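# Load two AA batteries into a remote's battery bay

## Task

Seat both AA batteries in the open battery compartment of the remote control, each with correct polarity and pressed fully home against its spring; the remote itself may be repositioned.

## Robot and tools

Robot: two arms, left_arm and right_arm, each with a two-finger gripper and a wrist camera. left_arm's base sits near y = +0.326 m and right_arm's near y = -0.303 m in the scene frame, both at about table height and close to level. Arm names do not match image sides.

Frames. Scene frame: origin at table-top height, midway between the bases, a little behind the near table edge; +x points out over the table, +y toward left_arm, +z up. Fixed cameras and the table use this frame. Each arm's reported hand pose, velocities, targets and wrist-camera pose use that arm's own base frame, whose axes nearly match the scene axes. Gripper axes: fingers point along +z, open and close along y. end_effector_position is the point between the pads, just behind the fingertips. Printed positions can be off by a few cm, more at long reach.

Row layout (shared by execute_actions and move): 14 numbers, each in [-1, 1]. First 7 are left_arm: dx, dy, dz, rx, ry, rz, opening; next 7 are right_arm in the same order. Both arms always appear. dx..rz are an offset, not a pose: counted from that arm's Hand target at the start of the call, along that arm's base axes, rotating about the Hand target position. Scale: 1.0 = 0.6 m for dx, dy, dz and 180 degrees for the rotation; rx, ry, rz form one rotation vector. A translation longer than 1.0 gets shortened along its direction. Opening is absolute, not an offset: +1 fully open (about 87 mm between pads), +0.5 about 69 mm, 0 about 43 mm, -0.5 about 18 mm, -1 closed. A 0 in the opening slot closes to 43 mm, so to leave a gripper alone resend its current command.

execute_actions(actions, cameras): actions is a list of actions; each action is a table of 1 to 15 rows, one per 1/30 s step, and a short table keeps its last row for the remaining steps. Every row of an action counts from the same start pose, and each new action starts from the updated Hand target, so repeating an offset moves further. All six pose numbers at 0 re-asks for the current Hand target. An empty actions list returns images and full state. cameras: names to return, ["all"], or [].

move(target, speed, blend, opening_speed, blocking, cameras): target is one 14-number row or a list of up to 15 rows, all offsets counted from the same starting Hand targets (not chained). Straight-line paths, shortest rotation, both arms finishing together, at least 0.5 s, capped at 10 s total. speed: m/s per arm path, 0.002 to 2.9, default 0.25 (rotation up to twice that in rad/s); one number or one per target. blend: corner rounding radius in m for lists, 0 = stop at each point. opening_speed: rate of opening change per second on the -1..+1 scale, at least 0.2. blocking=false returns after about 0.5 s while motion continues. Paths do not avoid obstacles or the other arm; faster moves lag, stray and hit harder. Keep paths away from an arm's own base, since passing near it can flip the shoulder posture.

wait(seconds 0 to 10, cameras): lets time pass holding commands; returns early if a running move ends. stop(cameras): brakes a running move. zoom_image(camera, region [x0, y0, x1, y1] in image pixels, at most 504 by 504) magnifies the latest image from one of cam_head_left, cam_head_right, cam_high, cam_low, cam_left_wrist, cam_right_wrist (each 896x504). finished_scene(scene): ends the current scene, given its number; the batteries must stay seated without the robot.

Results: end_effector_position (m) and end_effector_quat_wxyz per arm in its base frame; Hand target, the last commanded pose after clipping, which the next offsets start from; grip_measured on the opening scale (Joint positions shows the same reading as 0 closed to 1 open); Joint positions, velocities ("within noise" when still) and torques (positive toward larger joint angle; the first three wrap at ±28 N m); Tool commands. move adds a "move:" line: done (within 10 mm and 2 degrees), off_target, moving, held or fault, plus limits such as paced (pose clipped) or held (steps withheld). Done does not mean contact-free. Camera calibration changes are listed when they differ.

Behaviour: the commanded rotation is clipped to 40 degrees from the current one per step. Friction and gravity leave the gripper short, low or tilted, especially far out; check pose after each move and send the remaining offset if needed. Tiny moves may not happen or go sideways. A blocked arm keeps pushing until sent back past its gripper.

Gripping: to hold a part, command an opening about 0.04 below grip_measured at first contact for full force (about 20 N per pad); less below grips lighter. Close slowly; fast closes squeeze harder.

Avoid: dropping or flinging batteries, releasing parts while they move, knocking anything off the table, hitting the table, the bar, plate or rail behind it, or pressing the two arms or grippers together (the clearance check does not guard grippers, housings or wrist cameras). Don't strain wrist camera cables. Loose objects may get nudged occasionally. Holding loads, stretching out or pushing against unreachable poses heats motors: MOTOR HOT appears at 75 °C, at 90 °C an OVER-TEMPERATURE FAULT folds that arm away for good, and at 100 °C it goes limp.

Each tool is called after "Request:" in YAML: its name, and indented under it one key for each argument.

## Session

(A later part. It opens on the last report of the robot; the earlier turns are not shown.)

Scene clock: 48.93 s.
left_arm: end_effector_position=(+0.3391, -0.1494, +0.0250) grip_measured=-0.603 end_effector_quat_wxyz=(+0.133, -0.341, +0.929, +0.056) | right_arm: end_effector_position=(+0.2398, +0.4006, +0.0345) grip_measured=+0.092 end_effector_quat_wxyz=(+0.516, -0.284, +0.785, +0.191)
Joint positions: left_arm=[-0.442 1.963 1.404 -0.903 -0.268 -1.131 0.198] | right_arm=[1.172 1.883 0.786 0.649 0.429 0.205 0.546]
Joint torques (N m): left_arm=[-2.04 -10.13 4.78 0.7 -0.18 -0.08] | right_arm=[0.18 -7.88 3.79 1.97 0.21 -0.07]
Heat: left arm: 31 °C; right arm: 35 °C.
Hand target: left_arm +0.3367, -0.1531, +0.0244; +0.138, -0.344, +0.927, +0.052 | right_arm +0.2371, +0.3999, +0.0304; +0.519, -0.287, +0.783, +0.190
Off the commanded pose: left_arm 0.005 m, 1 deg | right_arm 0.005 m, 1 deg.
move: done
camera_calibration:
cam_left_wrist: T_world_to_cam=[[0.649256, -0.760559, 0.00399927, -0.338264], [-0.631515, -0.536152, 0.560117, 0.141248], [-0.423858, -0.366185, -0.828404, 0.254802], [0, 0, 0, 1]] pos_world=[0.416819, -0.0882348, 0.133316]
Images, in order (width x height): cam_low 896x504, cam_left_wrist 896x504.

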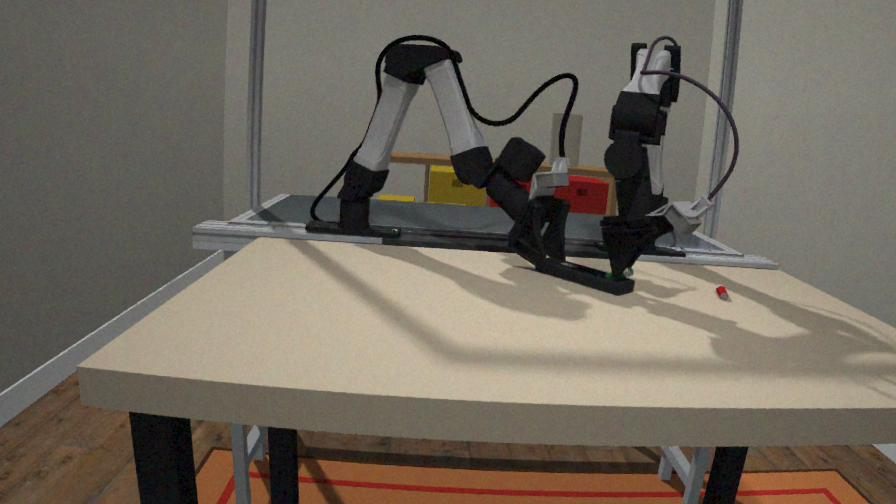

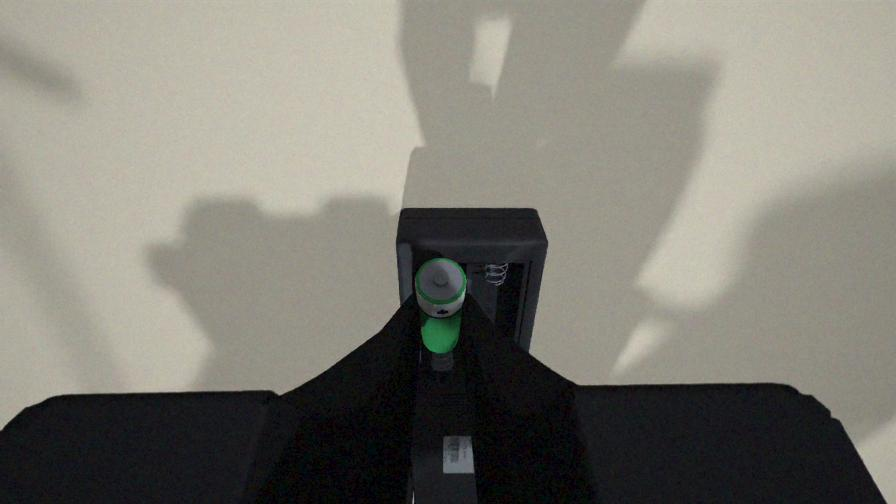

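Request:
move:
  target: [-0.0117,-0.0095,-0.0067,0,0,0,-0.68,0,0,0,0,0,0,0.04]
  speed: 0.04
  cameras: ["cam_left_wrist","cam_low"]

Request:
zoom_image:
  camera: "cam_left_wrist"
  region: [370, 200, 570, 380]

Request:
zoom_image:
  camera: "cam_low"
  region: [560, 220, 680, 310]

Scene clock: 50.13 s.
left_arm: end_effector_position=(+0.3381, -0.1508, +0.0251) grip_measured=-0.603 end_effector_quat_wxyz=(+0.147, -0.343, +0.926, +0.059) | right_arm: end_effector_position=(+0.2398, +0.4006, +0.0345) grip_measured=+0.092 end_effector_quat_wxyz=(+0.516, -0.284, +0.785, +0.191)
Joint positions: left_arm=[-0.459 1.948 1.383 -0.885 -0.295 -1.151 0.198] | right_arm=[1.172 1.883 0.786 0.649 0.429 0.205 0.546]
Joint torques (N m): left_arm=[-2.58 -9.42 4.41 0.66 0.02 -0.1] | right_arm=[0.18 -7.87 3.79 1.96 0.21 -0.07]
Heat: left arm: 31 °C; right arm: 35 °C.
Hand target: left_arm +0.3296, -0.1589, +0.0205; +0.138, -0.344, +0.927, +0.051 | right_arm +0.2371, +0.3999, +0.0304; +0.519, -0.287, +0.783, +0.190
Off the commanded pose: left_arm 0.013 m, 1 deg | right_arm 0.005 m, 1 deg.
move: off_target (left_arm)
camera_calibration:
cam_left_wrist: T_world_to_cam=[[0.653006, -0.757296, 0.0093106, -0.339622], [-0.642811, -0.547703, 0.535551, 0.14247], [-0.400471, -0.355703, -0.844452, 0.247972], [0, 0, 0, 1]] pos_world=[0.412662, -0.0909588, 0.136262]
Images, in order (width x height): cam_low 896x504, cam_left_wrist 896x504.

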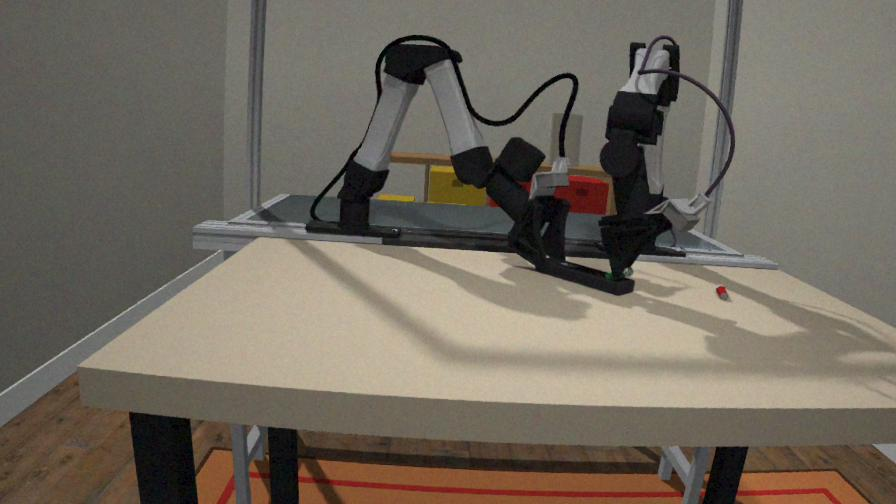

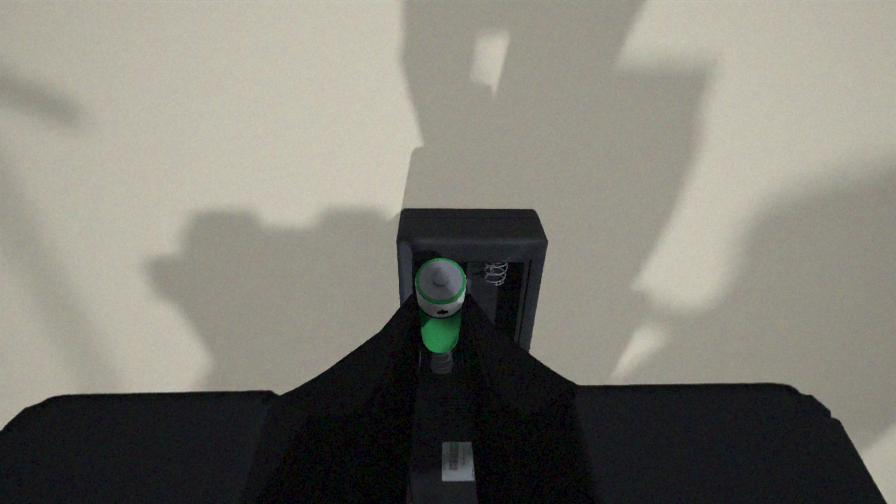

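Scaled by 2.520 from the camera's 896x504 image, which has a finer 1280x720 frame.

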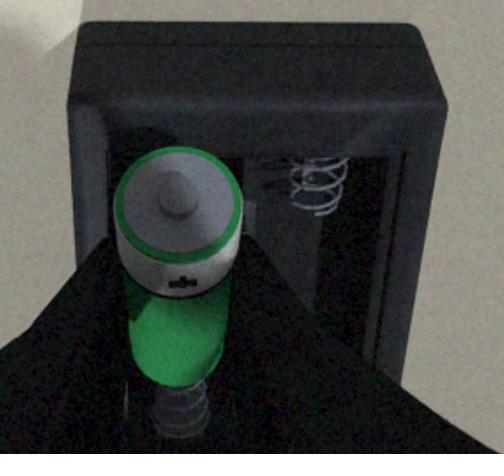

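Scaled by 4.200 from the camera's 896x504 image, which has a finer 1280x720 frame.

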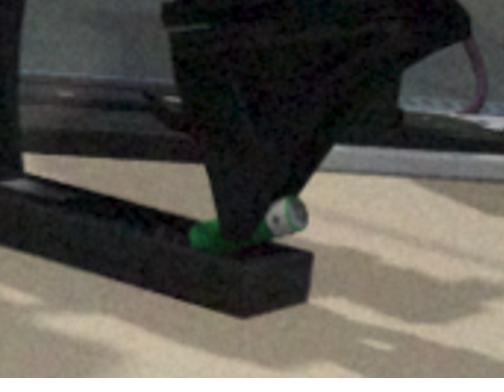

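Request:
move:
  target: [-0.010,-0.0085,0.009,0,0,0,-0.68,0,0,0,0,0,0,0.04]
  speed: 0.04
  cameras: ["cam_left_wrist","cam_low"]

Request:
zoom_image:
  camera: "cam_left_wrist"
  region: [370, 200, 570, 380]

Request:
zoom_image:
  camera: "cam_low"
  region: [560, 220, 680, 310]

Scene clock: 51.37 s.
left_arm: end_effector_position=(+0.3328, -0.1586, +0.0240) grip_measured=-0.604 end_effector_quat_wxyz=(+0.147, -0.341, +0.927, +0.058) | right_arm: end_effector_position=(+0.2398, +0.4006, +0.0345) grip_measured=+0.092 end_effector_quat_wxyz=(+0.516, -0.284, +0.785, +0.191)
Joint positions: left_arm=[-0.484 1.946 1.376 -0.885 -0.297 -1.172 0.198] | right_arm=[1.172 1.883 0.786 0.649 0.429 0.205 0.546]
Joint torques (N m): left_arm=[-2.15 -10.43 5.05 0.45 0.03 -0.11] | right_arm=[0.16 -7.88 3.78 1.96 0.2 -0.07]
Heat: left arm: 31 °C; right arm: 35 °C.
Hand target: left_arm +0.3237, -0.1640, +0.0258; +0.138, -0.344, +0.927, +0.052 | right_arm +0.2371, +0.3999, +0.0303; +0.518, -0.287, +0.783, +0.190
Off the commanded pose: left_arm 0.011 m, 1 deg | right_arm 0.005 m, 1 deg.
move: off_target (left_arm)
camera_calibration:
cam_left_wrist: T_world_to_cam=[[0.649482, -0.760309, 0.0101467, -0.34132], [-0.645374, -0.544146, 0.536094, 0.136723], [-0.402076, -0.354732, -0.844097, 0.242857], [0, 0, 0, 1]] pos_world=[0.407566, -0.0989625, 0.135162]
Images, in order (width x height): cam_low 896x504, cam_left_wrist 896x504.

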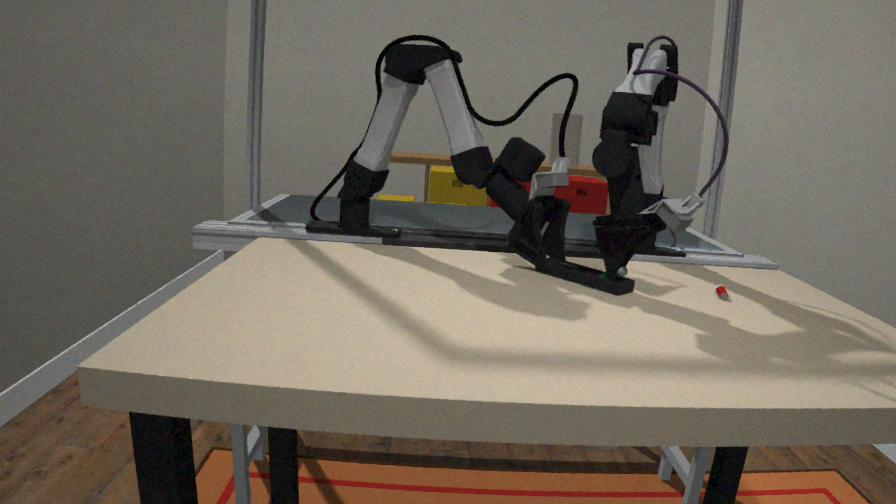

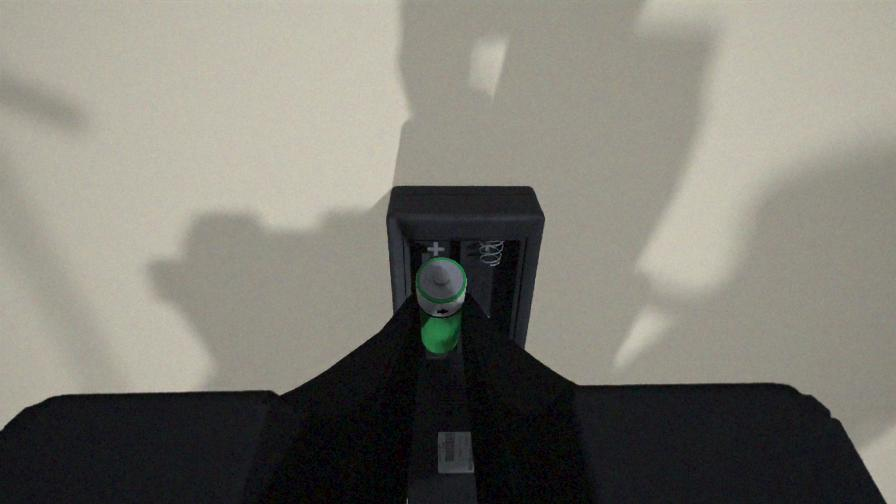

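Scaled by 2.520 from the camera's 896x504 image, which has a finer 1280x720 frame.

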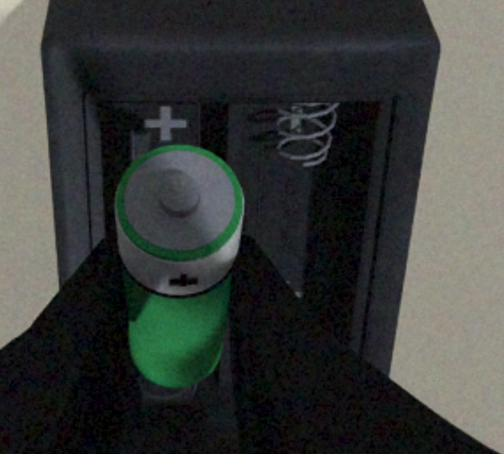

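Scaled by 4.200 from the camera's 896x504 image, which has a finer 1280x720 frame.

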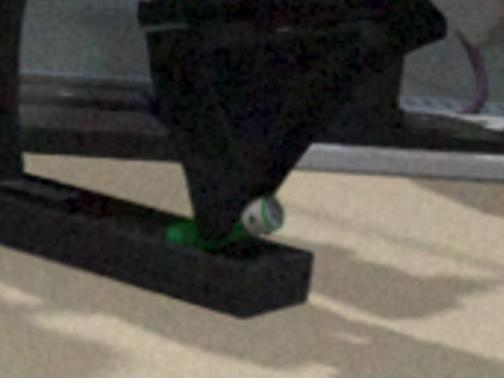

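Request:
move:
  target: [0.003,0.002,-0.013,-0.05,0.0596,0,-0.65,0,0,0,0,0,0,0.04]
  speed: 0.04
  cameras: ["cam_left_wrist","cam_low"]

Request:
zoom_image:
  camera: "cam_left_wrist"
  region: [370, 200, 570, 380]

Request:
zoom_image:
  camera: "cam_low"
  region: [560, 220, 680, 310]

Scene clock: 55.40 s.
left_arm: end_effector_position=(+0.3331, -0.1571, +0.0209) grip_measured=-0.604 end_effector_quat_wxyz=(+0.051, -0.353, +0.934, +0.012) | right_arm: end_effector_position=(+0.2398, +0.4006, +0.0345) grip_measured=+0.092 end_effector_quat_wxyz=(+0.516, -0.284, +0.785, +0.191)
Joint positions: left_arm=[-0.382 2.009 1.45 -0.953 -0.088 -1.102 0.198] | right_arm=[1.172 1.883 0.786 0.649 0.429 0.204 0.546]
Joint torques (N m): left_arm=[-1.09 -7.53 7.91 0.14 0.33 0.2] | right_arm=[0.21 -7.87 3.81 1.95 0.21 -0.05]
Heat: left arm: 31 °C; right arm: 36 °C.
Hand target: left_arm +0.3256, -0.1627, +0.0182; +0.024, -0.347, +0.937, +0.010 | right_arm +0.2371, +0.3999, +0.0303; +0.518, -0.287, +0.783, +0.190
Off the commanded pose: left_arm 0.010 m, 3 deg | right_arm 0.005 m, 1 deg.
move: off_target (left_arm)
camera_calibration:
cam_left_wrist: T_world_to_cam=[[0.663991, -0.747145, 0.0298471, -0.343558], [-0.546294, -0.457465, 0.701632, 0.116563], [-0.510567, -0.482183, -0.711914, 0.254289], [0, 0, 0, 1]] pos_world=[0.421629, -0.0807498, 0.109501]
Images, in order (width x height): cam_low 896x504, cam_left_wrist 896x504.

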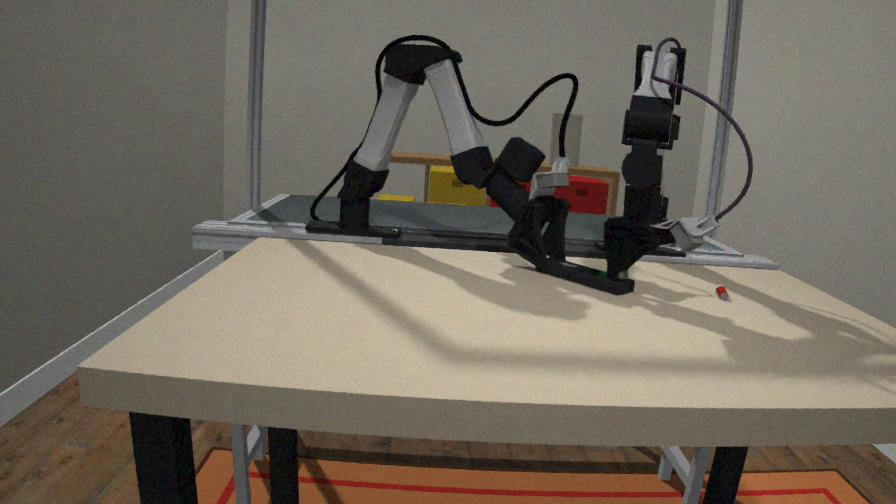

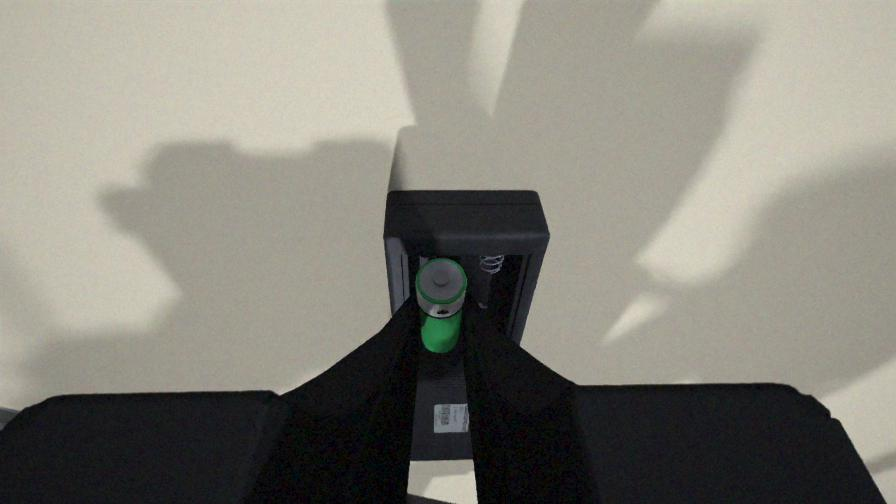

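Scaled by 2.520 from the camera's 896x504 image, which has a finer 1280x720 frame.

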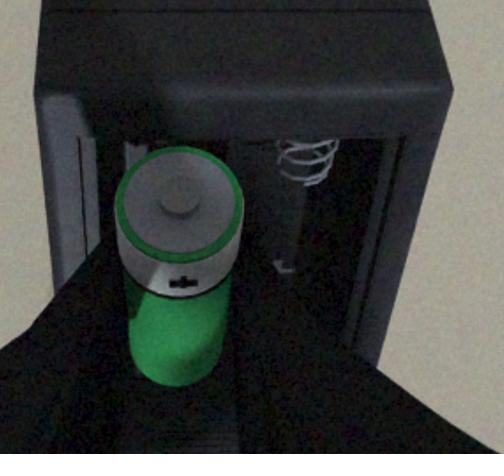

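Scaled by 4.200 from the camera's 896x504 image, which has a finer 1280x720 frame.

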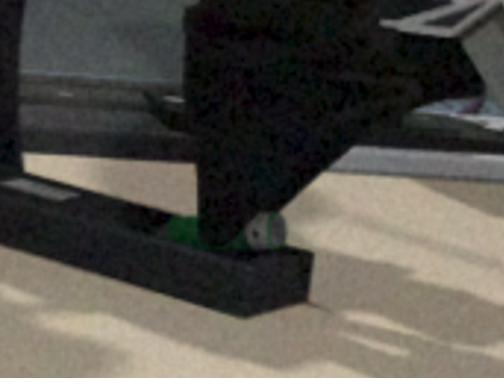

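Request:
move:
  target: [0.003,0.001,-0.013,-0.0286,0.034,0,-0.63,0,0,0,0,0,0,0.04]
  speed: 0.04
  cameras: ["cam_left_wrist","cam_low"]

Request:
zoom_image:
  camera: "cam_left_wrist"
  region: [370, 200, 570, 380]

Request:
zoom_image:
  camera: "cam_low"
  region: [560, 220, 680, 310]

Scene clock: 58.07 s.
left_arm: end_effector_position=(+0.3336, -0.1568, +0.0204) grip_measured=-0.604 end_effector_quat_wxyz=(-0.016, -0.354, +0.935, -0.013) | right_arm: end_effector_position=(+0.2398, +0.4006, +0.0345) grip_measured=+0.092 end_effector_quat_wxyz=(+0.516, -0.284, +0.785, +0.191)
Joint positions: left_arm=[-0.322 2.079 1.533 -1.033 0.041 -1.047 0.198] | right_arm=[1.172 1.883 0.786 0.649 0.429 0.204 0.546]
Joint torques (N m): left_arm=[-1.26 -6.71 6.79 0.24 0.33 0.24] | right_arm=[0.18 -7.88 3.84 1.97 0.21 -0.06]
Heat: left arm: 31 °C; right arm: 36 °C.
Hand target: left_arm +0.3272, -0.1621, +0.0103; -0.042, -0.347, +0.937, -0.013 | right_arm +0.2371, +0.3999, +0.0303; +0.518, -0.287, +0.783, +0.190
Off the commanded pose: left_arm 0.013 m, 3 deg | right_arm 0.005 m, 1 deg.
move: off_target (left_arm)
camera_calibration:
cam_left_wrist: T_world_to_cam=[[0.667783, -0.743805, 0.0286483, -0.344374], [-0.464362, -0.386204, 0.797004, 0.0991903], [-0.581751, -0.545529, -0.603295, 0.26587], [0, 0, 0, 1]] pos_world=[0.430697, -0.0727997, 0.0912085]
Images, in order (width x height): cam_low 896x504, cam_left_wrist 896x504.

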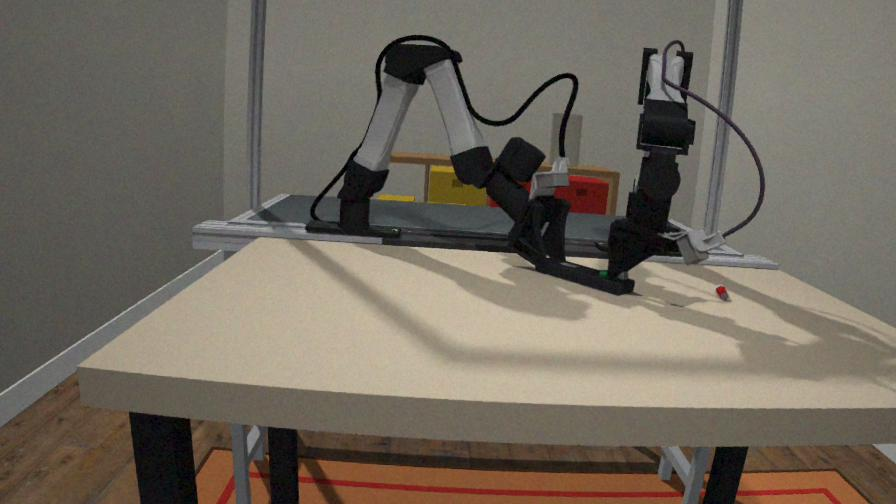

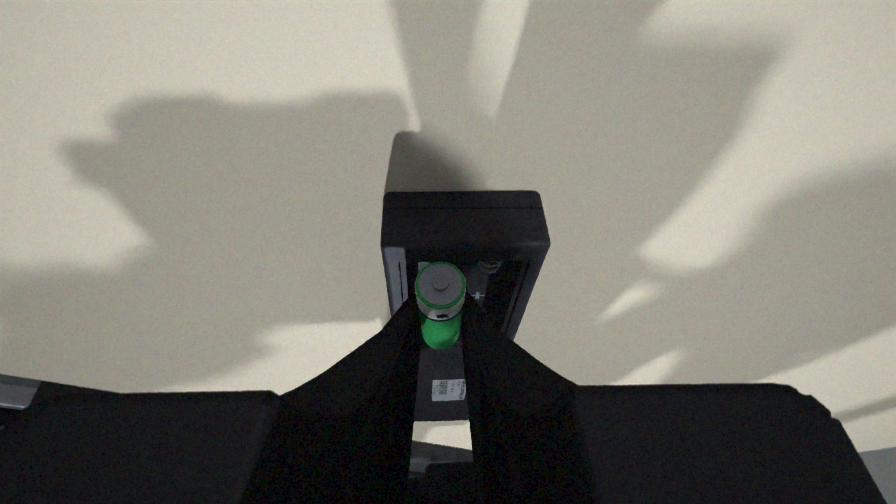

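Scaled by 2.520 from the camera's 896x504 image, which has a finer 1280x720 frame.

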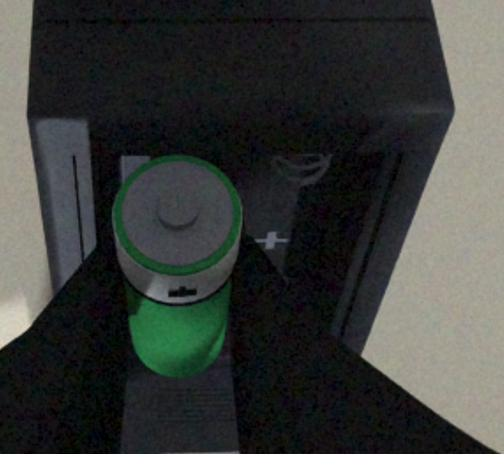

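Scaled by 4.200 from the camera's 896x504 image, which has a finer 1280x720 frame.

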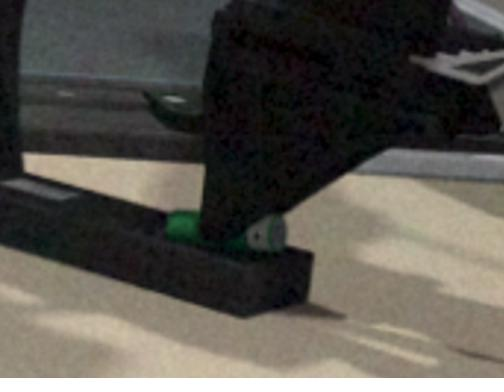

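Request:
move:
  target: [0.002,0.002,0.01,0.032,-0.038,0,-0.65,0,0,0,0,0,0,0.04]
  speed: 0.04
  cameras: ["cam_left_wrist","cam_low"]

Request:
zoom_image:
  camera: "cam_left_wrist"
  region: [370, 200, 570, 380]

Request:
zoom_image:
  camera: "cam_low"
  region: [560, 220, 680, 310]

Scene clock: 62.70 s.
left_arm: end_effector_position=(+0.3339, -0.1560, +0.0194) grip_measured=-0.604 end_effector_quat_wxyz=(+0.030, -0.348, +0.937, +0.012) | right_arm: end_effector_position=(+0.2398, +0.4006, +0.0345) grip_measured=+0.092 end_effector_quat_wxyz=(+0.516, -0.284, +0.785, +0.191)
Joint positions: left_arm=[-0.366 2.043 1.49 -0.989 -0.059 -1.075 0.198] | right_arm=[1.172 1.883 0.786 0.649 0.429 0.204 0.546]
Joint torques (N m): left_arm=[-2.56 -10.15 4.31 0.54 -0.06 -0.11] | right_arm=[0.2 -7.9 3.82 1.96 0.2 -0.06]
Heat: left arm: 31 °C; right arm: 37 °C.
Hand target: left_arm +0.3284, -0.1610, +0.0163; +0.031, -0.347, +0.937, +0.013 | right_arm +0.2371, +0.3999, +0.0303; +0.518, -0.287, +0.783, +0.190
Off the commanded pose: left_arm 0.008 m, 0 deg | right_arm 0.005 m, 1 deg.
move: done
camera_calibration:
cam_left_wrist: T_world_to_cam=[[0.655948, -0.754672, 0.0142294, -0.341322], [-0.522886, -0.440726, 0.729624, 0.112794], [-0.544356, -0.486035, -0.683701, 0.264241], [0, 0, 0, 1]] pos_world=[0.426709, -0.0794443, 0.103222]
Images, in order (width x height): cam_low 896x504, cam_left_wrist 896x504.

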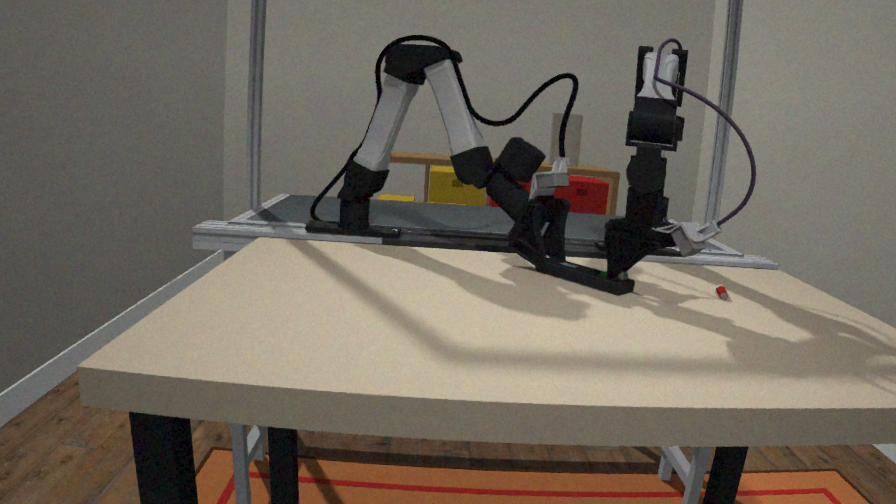

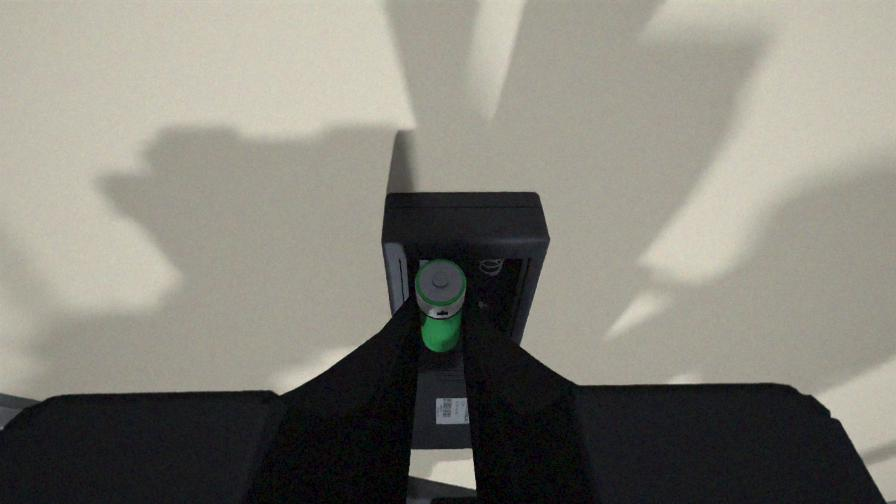

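Scaled by 2.520 from the camera's 896x504 image, which has a finer 1280x720 frame.

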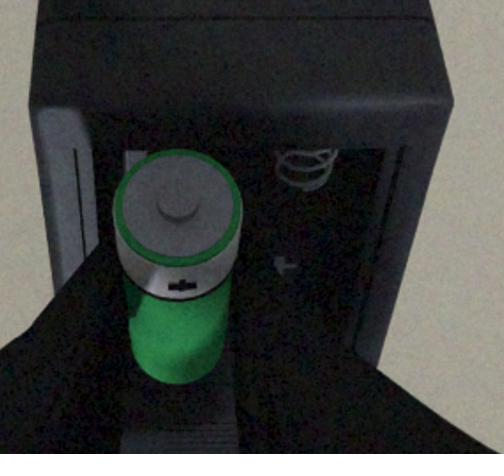

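Scaled by 4.200 from the camera's 896x504 image, which has a finer 1280x720 frame.

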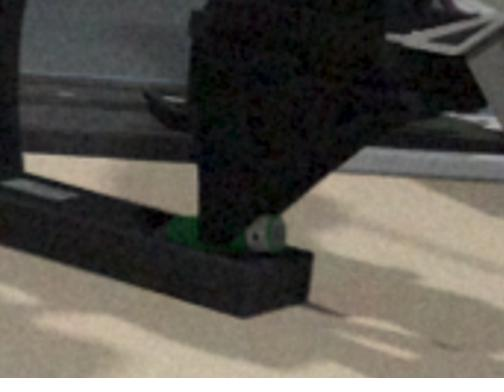

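Request:
move:
  target: [0.003,0.002,0.004,0,0,0,-0.5,0,0,0,0,0,0,0.04]
  speed: 0.04
  opening_speed: 0.2
  cameras: ["cam_left_wrist","cam_low"]

Request:
zoom_image:
  camera: "cam_left_wrist"
  region: [370, 200, 570, 380]

Request:
zoom_image:
  camera: "cam_low"
  region: [560, 220, 680, 310]

Scene clock: 63.97 s.
left_arm: end_effector_position=(+0.3346, -0.1575, +0.0193) grip_measured=-0.500 end_effector_quat_wxyz=(+0.032, -0.346, +0.938, +0.011) | right_arm: end_effector_position=(+0.2398, +0.4006, +0.0345) grip_measured=+0.092 end_effector_quat_wxyz=(+0.516, -0.284, +0.785, +0.191)
Joint positions: left_arm=[-0.369 2.043 1.49 -0.984 -0.059 -1.075 0.25] | right_arm=[1.172 1.883 0.786 0.649 0.429 0.204 0.546]
Joint torques (N m): left_arm=[-1.85 -10.09 5.38 0.4 -0.06 -0.02] | right_arm=[0.17 -7.91 3.81 1.96 0.2 -0.06]
Heat: left arm: 31 °C; right arm: 37 °C.
Hand target: left_arm +0.3303, -0.1597, +0.0187; +0.031, -0.347, +0.937, +0.013 | right_arm +0.2371, +0.3999, +0.0303; +0.518, -0.287, +0.783, +0.190
Off the commanded pose: left_arm 0.005 m, 0 deg | right_arm 0.005 m, 1 deg.
move: done
camera_calibration:
cam_left_wrist: T_world_to_cam=[[0.653558, -0.756644, 0.0187583, -0.34261], [-0.527948, -0.437982, 0.727628, 0.114724], [-0.542339, -0.485451, -0.685715, 0.263342], [0, 0, 0, 1]] pos_world=[0.427305, -0.0811467, 0.103528]
Images, in order (width x height): cam_low 896x504, cam_left_wrist 896x504.

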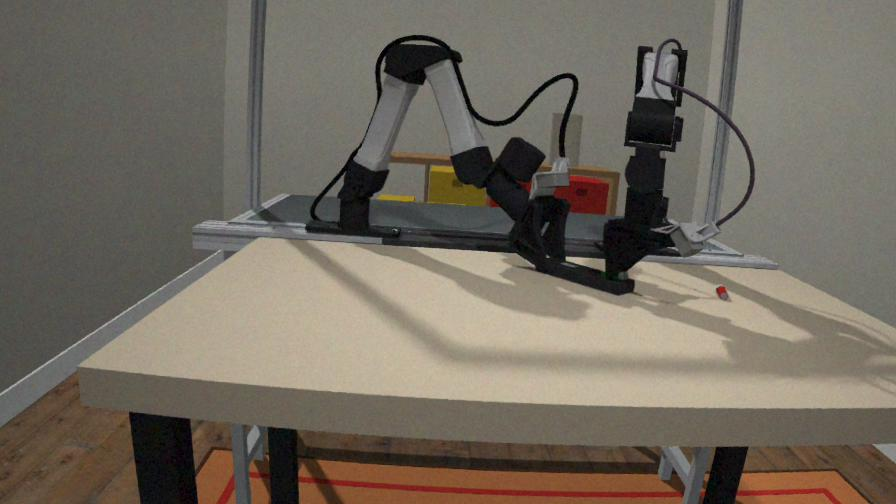

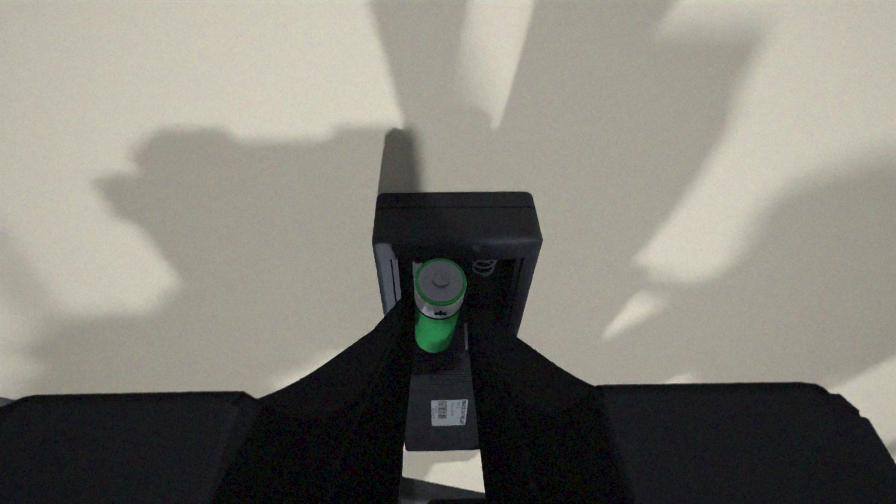

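Scaled by 2.520 from the camera's 896x504 image, which has a finer 1280x720 frame.

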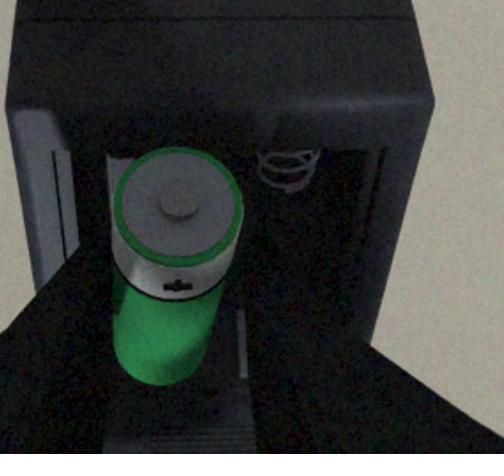

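Scaled by 4.200 from the camera's 896x504 image, which has a finer 1280x720 frame.

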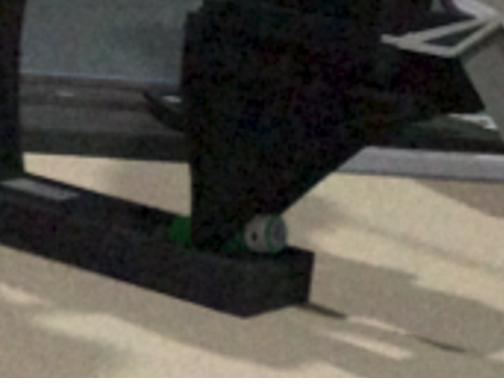

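Request:
move:
  target: [0.008,0,0.06,0,0,0,-0.4,0,0,0,0,0,0,0.04]
  speed: 0.06
  opening_speed: 0.2
  cameras: ["cam_left_wrist","cam_low"]

Request:
zoom_image:
  camera: "cam_left_wrist"
  region: [350, 120, 570, 320]

Request:
zoom_image:
  camera: "cam_low"
  region: [560, 220, 680, 310]

Scene clock: 65.40 s.
left_arm: end_effector_position=(+0.3264, -0.1544, +0.0390) grip_measured=-0.400 end_effector_quat_wxyz=(+0.011, -0.345, +0.938, +0.029) | right_arm: end_effector_position=(+0.2384, +0.4014, +0.0345) grip_measured=+0.092 end_effector_quat_wxyz=(+0.516, -0.286, +0.785, +0.192)
Joint positions: left_arm=[-0.369 2.043 1.568 -1.117 -0.059 -1.075 0.3] | right_arm=[1.175 1.883 0.786 0.649 0.429 0.204 0.546]
Joint torques (N m): left_arm=[-1.42 -11.7 9.05 0.25 -0.06 0.02] | right_arm=[-0.17 -7.9 3.81 1.96 0.21 -0.06]
Heat: left arm: 31 °C; right arm: 37 °C.
Hand target: left_arm +0.3351, -0.1598, +0.0546; +0.032, -0.347, +0.937, +0.013 | right_arm +0.2372, +0.3999, +0.0303; +0.518, -0.287, +0.783, +0.190
Off the commanded pose: left_arm 0.019 m, 3 deg | right_arm 0.005 m, 0 deg.
move: off_target (left_arm)
camera_calibration:
cam_left_wrist: T_world_to_cam=[[0.653267, -0.756502, -0.0307659, -0.333178], [-0.489363, -0.452892, 0.74526, 0.0818488], [-0.577725, -0.471798, -0.666064, 0.28678], [0, 0, 0, 1]] pos_world=[0.423388, -0.0796789, 0.119765]
Images, in order (width x height): cam_low 896x504, cam_left_wrist 896x504.

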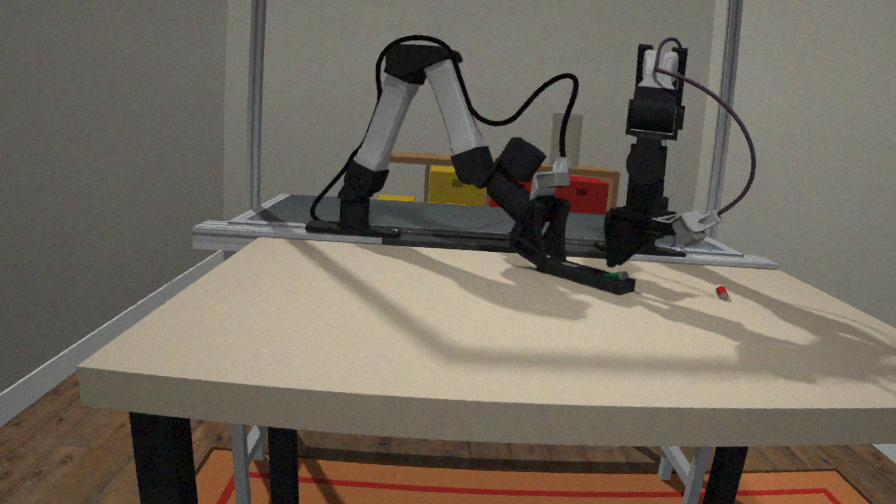

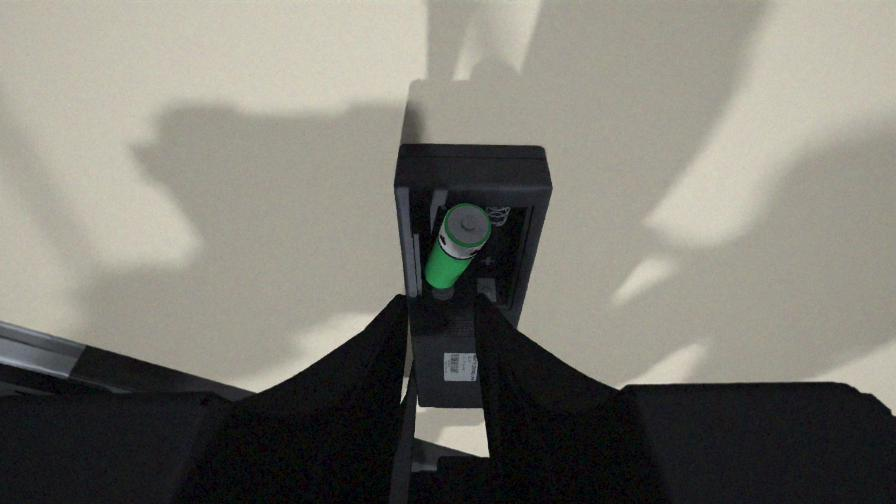

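Scaled by 2.291 from the camera's 896x504 image, which has a finer 1280x720 frame.

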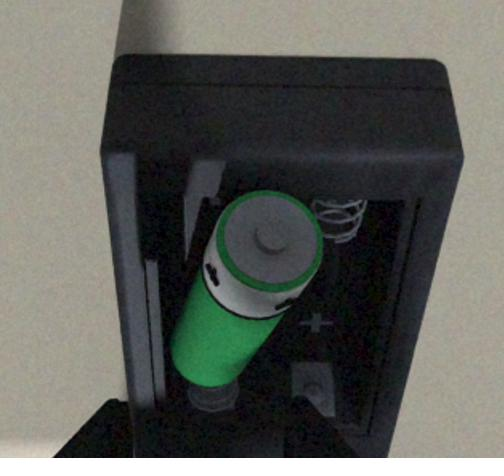

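Scaled by 4.200 from the camera's 896x504 image, which has a finer 1280x720 frame.

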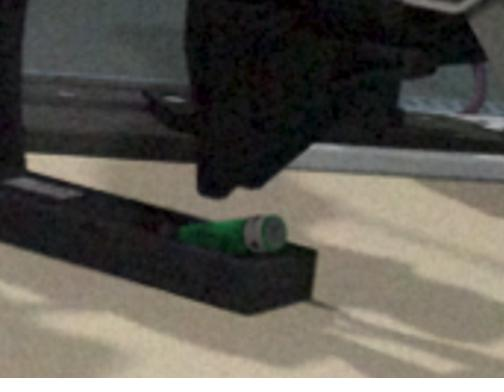

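Request:
move:
  target: [0.0365,-0.012,0.003,0,0,0,-1,0,0,0,0,0,0,0.04]
  speed: 0.1
  cameras: ["cam_left_wrist"]

Request:
zoom_image:
  camera: "cam_left_wrist"
  region: [330, 140, 550, 340]

Scene clock: 67.47 s.
left_arm: end_effector_position=(+0.3499, -0.1634, +0.0530) grip_measured=-1.000 end_effector_quat_wxyz=(+0.024, -0.346, +0.938, +0.018) | right_arm: end_effector_position=(+0.2384, +0.4014, +0.0345) grip_measured=+0.092 end_effector_quat_wxyz=(+0.516, -0.286, +0.785, +0.192)
Joint positions: left_arm=[-0.369 2.096 1.708 -1.17 -0.059 -1.075 0] | right_arm=[1.175 1.883 0.786 0.649 0.429 0.204 0.546]
Joint torques (N m): left_arm=[-1.13 -9.13 9.43 0.33 -0.07 0.08] | right_arm=[-0.17 -7.87 3.78 1.97 0.21 -0.06]
Heat: left arm: 31 °C; right arm: 37 °C.
Hand target: left_arm +0.3570, -0.1669, +0.0565; +0.031, -0.347, +0.937, +0.013 | right_arm +0.2372, +0.3999, +0.0303; +0.518, -0.287, +0.783, +0.190
Off the commanded pose: left_arm 0.009 m, 1 deg | right_arm 0.005 m, 0 deg.
move: done
camera_calibration:
cam_left_wrist: T_world_to_cam=[[0.653756, -0.756705, -0.000756605, -0.356728], [-0.512829, -0.443794, 0.734883, 0.0890711], [-0.556426, -0.480046, -0.678193, 0.297158], [0, 0, 0, 1]] pos_world=[0.444238, -0.0877595, 0.135804]
Images, in order (width x height): cam_left_wrist 896x504.

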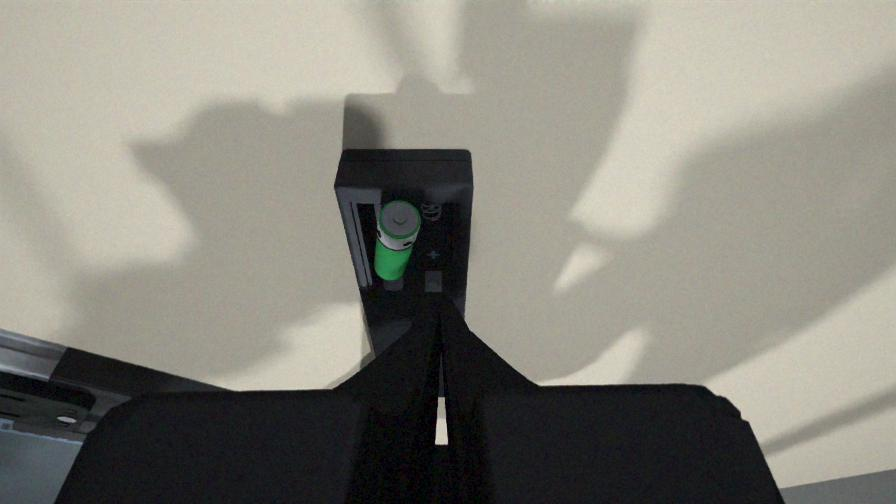

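Scaled by 2.291 from the camera's 896x504 image, which has a finer 1280x720 frame.

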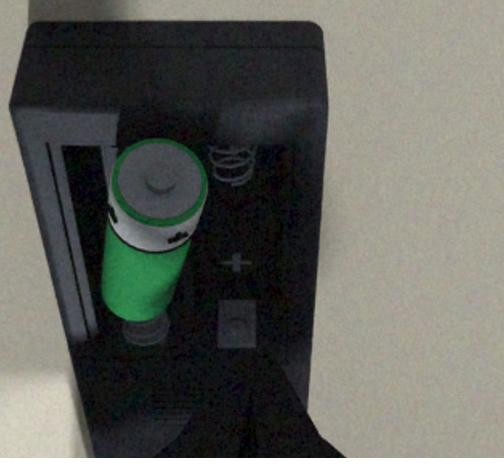

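Request:
move:
  target: [-0.004,0,-0.058,0,0,0,-1,0,0,0,0,0,0,0.04]
  speed: 0.06
  cameras: ["cam_left_wrist"]

Request:
zoom_image:
  camera: "cam_left_wrist"
  region: [330, 180, 550, 380]

Scene clock: 68.97 s.
left_arm: end_effector_position=(+0.3528, -0.1646, +0.0270) grip_measured=-1.000 end_effector_quat_wxyz=(+0.029, -0.346, +0.938, +0.014) | right_arm: end_effector_position=(+0.2384, +0.4014, +0.0345) grip_measured=+0.092 end_effector_quat_wxyz=(+0.516, -0.286, +0.785, +0.192)
Joint positions: left_arm=[-0.369 2.116 1.634 -1.063 -0.059 -1.075 0] | right_arm=[1.175 1.883 0.786 0.649 0.429 0.204 0.546]
Joint torques (N m): left_arm=[-1.32 -9.32 6.05 0.55 -0.06 0.04] | right_arm=[-0.14 -7.84 3.82 1.97 0.2 -0.06]
Heat: left arm: 31 °C; right arm: 38 °C.
Hand target: left_arm +0.3546, -0.1669, +0.0217; +0.031, -0.347, +0.937, +0.013 | right_arm +0.2372, +0.3999, +0.0303; +0.518, -0.287, +0.783, +0.190
Off the commanded pose: left_arm 0.006 m, 0 deg | right_arm 0.005 m, 0 deg.
move: done
camera_calibration:
cam_left_wrist: T_world_to_cam=[[0.653688, -0.756688, 0.0107441, -0.359807], [-0.521728, -0.440335, 0.730688, 0.113029], [-0.548172, -0.483247, -0.682627, 0.277371], [0, 0, 0, 1]] pos_world=[0.446218, -0.0884519, 0.110618]
Images, in order (width x height): cam_left_wrist 896x504.

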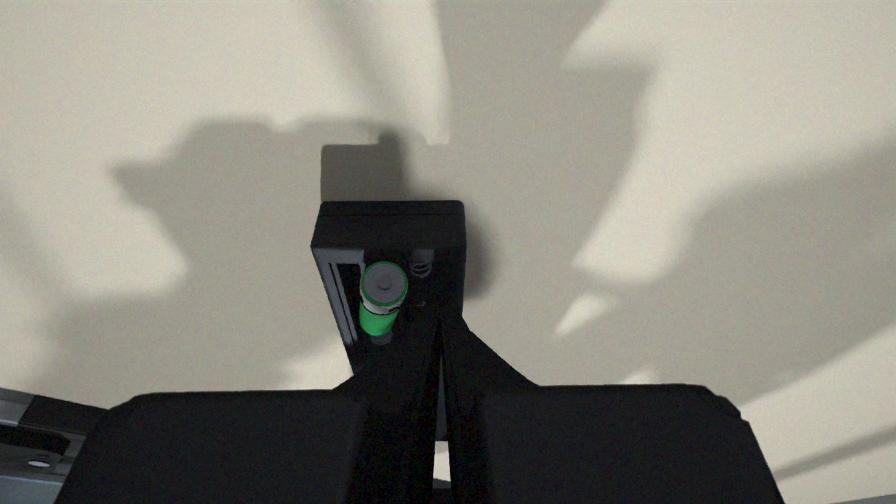

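Scaled by 2.291 from the camera's 896x504 image, which has a finer 1280x720 frame.

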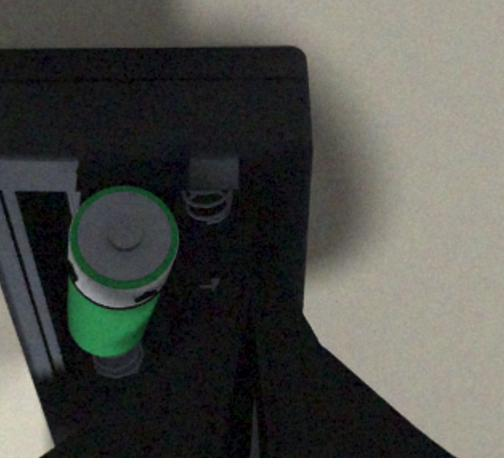

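Request:
move:
  target: [-0.005,0.006,-0.020,0,0,0,-1,0,0,0,0,0,0,0.04]
  speed: 0.05
  cameras: ["cam_left_wrist"]

Request:
zoom_image:
  camera: "cam_left_wrist"
  region: [330, 180, 550, 380]

Scene clock: 70.20 s.
left_arm: end_effector_position=(+0.3479, -0.1639, +0.0151) grip_measured=-1.000 end_effector_quat_wxyz=(+0.025, -0.346, +0.938, +0.013) | right_arm: end_effector_position=(+0.2384, +0.4014, +0.0345) grip_measured=+0.092 end_effector_quat_wxyz=(+0.516, -0.286, +0.785, +0.192)
Joint positions: left_arm=[-0.369 2.116 1.584 -1.02 -0.052 -1.075 0] | right_arm=[1.175 1.883 0.786 0.649 0.429 0.204 0.546]
Joint torques (N m): left_arm=[-0.79 -9.44 5.72 0.62 -0.13 0.12] | right_arm=[-0.18 -7.88 3.82 1.97 0.21 -0.06]
Heat: left arm: 31 °C; right arm: 38 °C.
Hand target: left_arm +0.3516, -0.1634, +0.0097; +0.032, -0.347, +0.937, +0.013 | right_arm +0.2372, +0.3999, +0.0303; +0.518, -0.287, +0.783, +0.190
Off the commanded pose: left_arm 0.007 m, 1 deg | right_arm 0.005 m, 0 deg.
move: done
camera_calibration:
cam_left_wrist: T_world_to_cam=[[0.653666, -0.756737, 0.00836778, -0.355942], [-0.515897, -0.437485, 0.736517, 0.117733], [-0.553689, -0.485753, -0.676368, 0.268248], [0, 0, 0, 1]] pos_world=[0.441931, -0.087546, 0.0977006]
Images, in order (width x height): cam_left_wrist 896x504.

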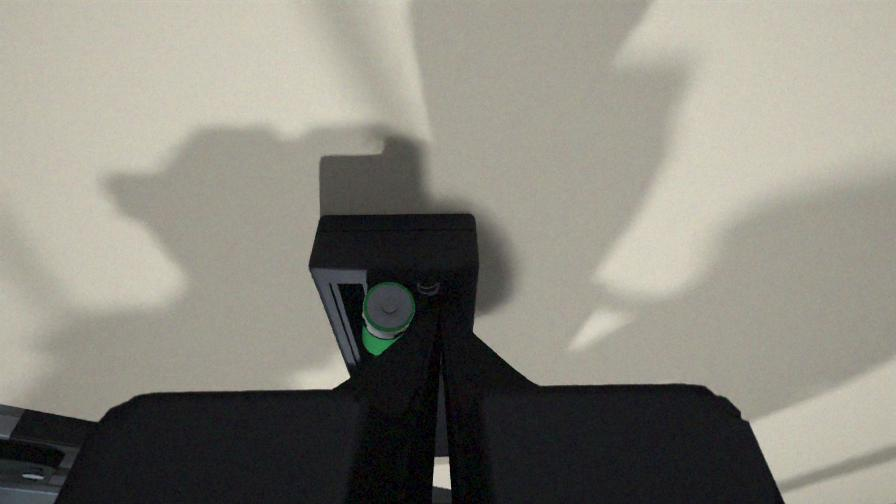

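Scaled by 2.291 from the camera's 896x504 image, which has a finer 1280x720 frame.

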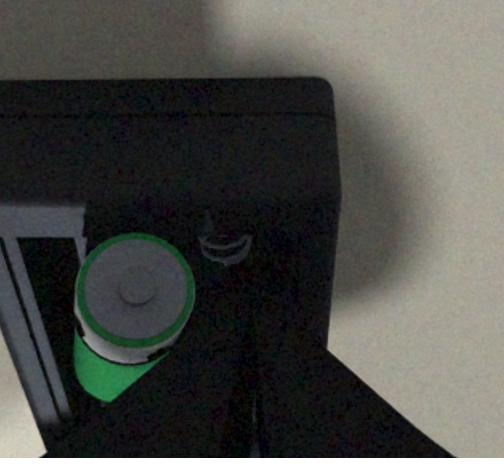

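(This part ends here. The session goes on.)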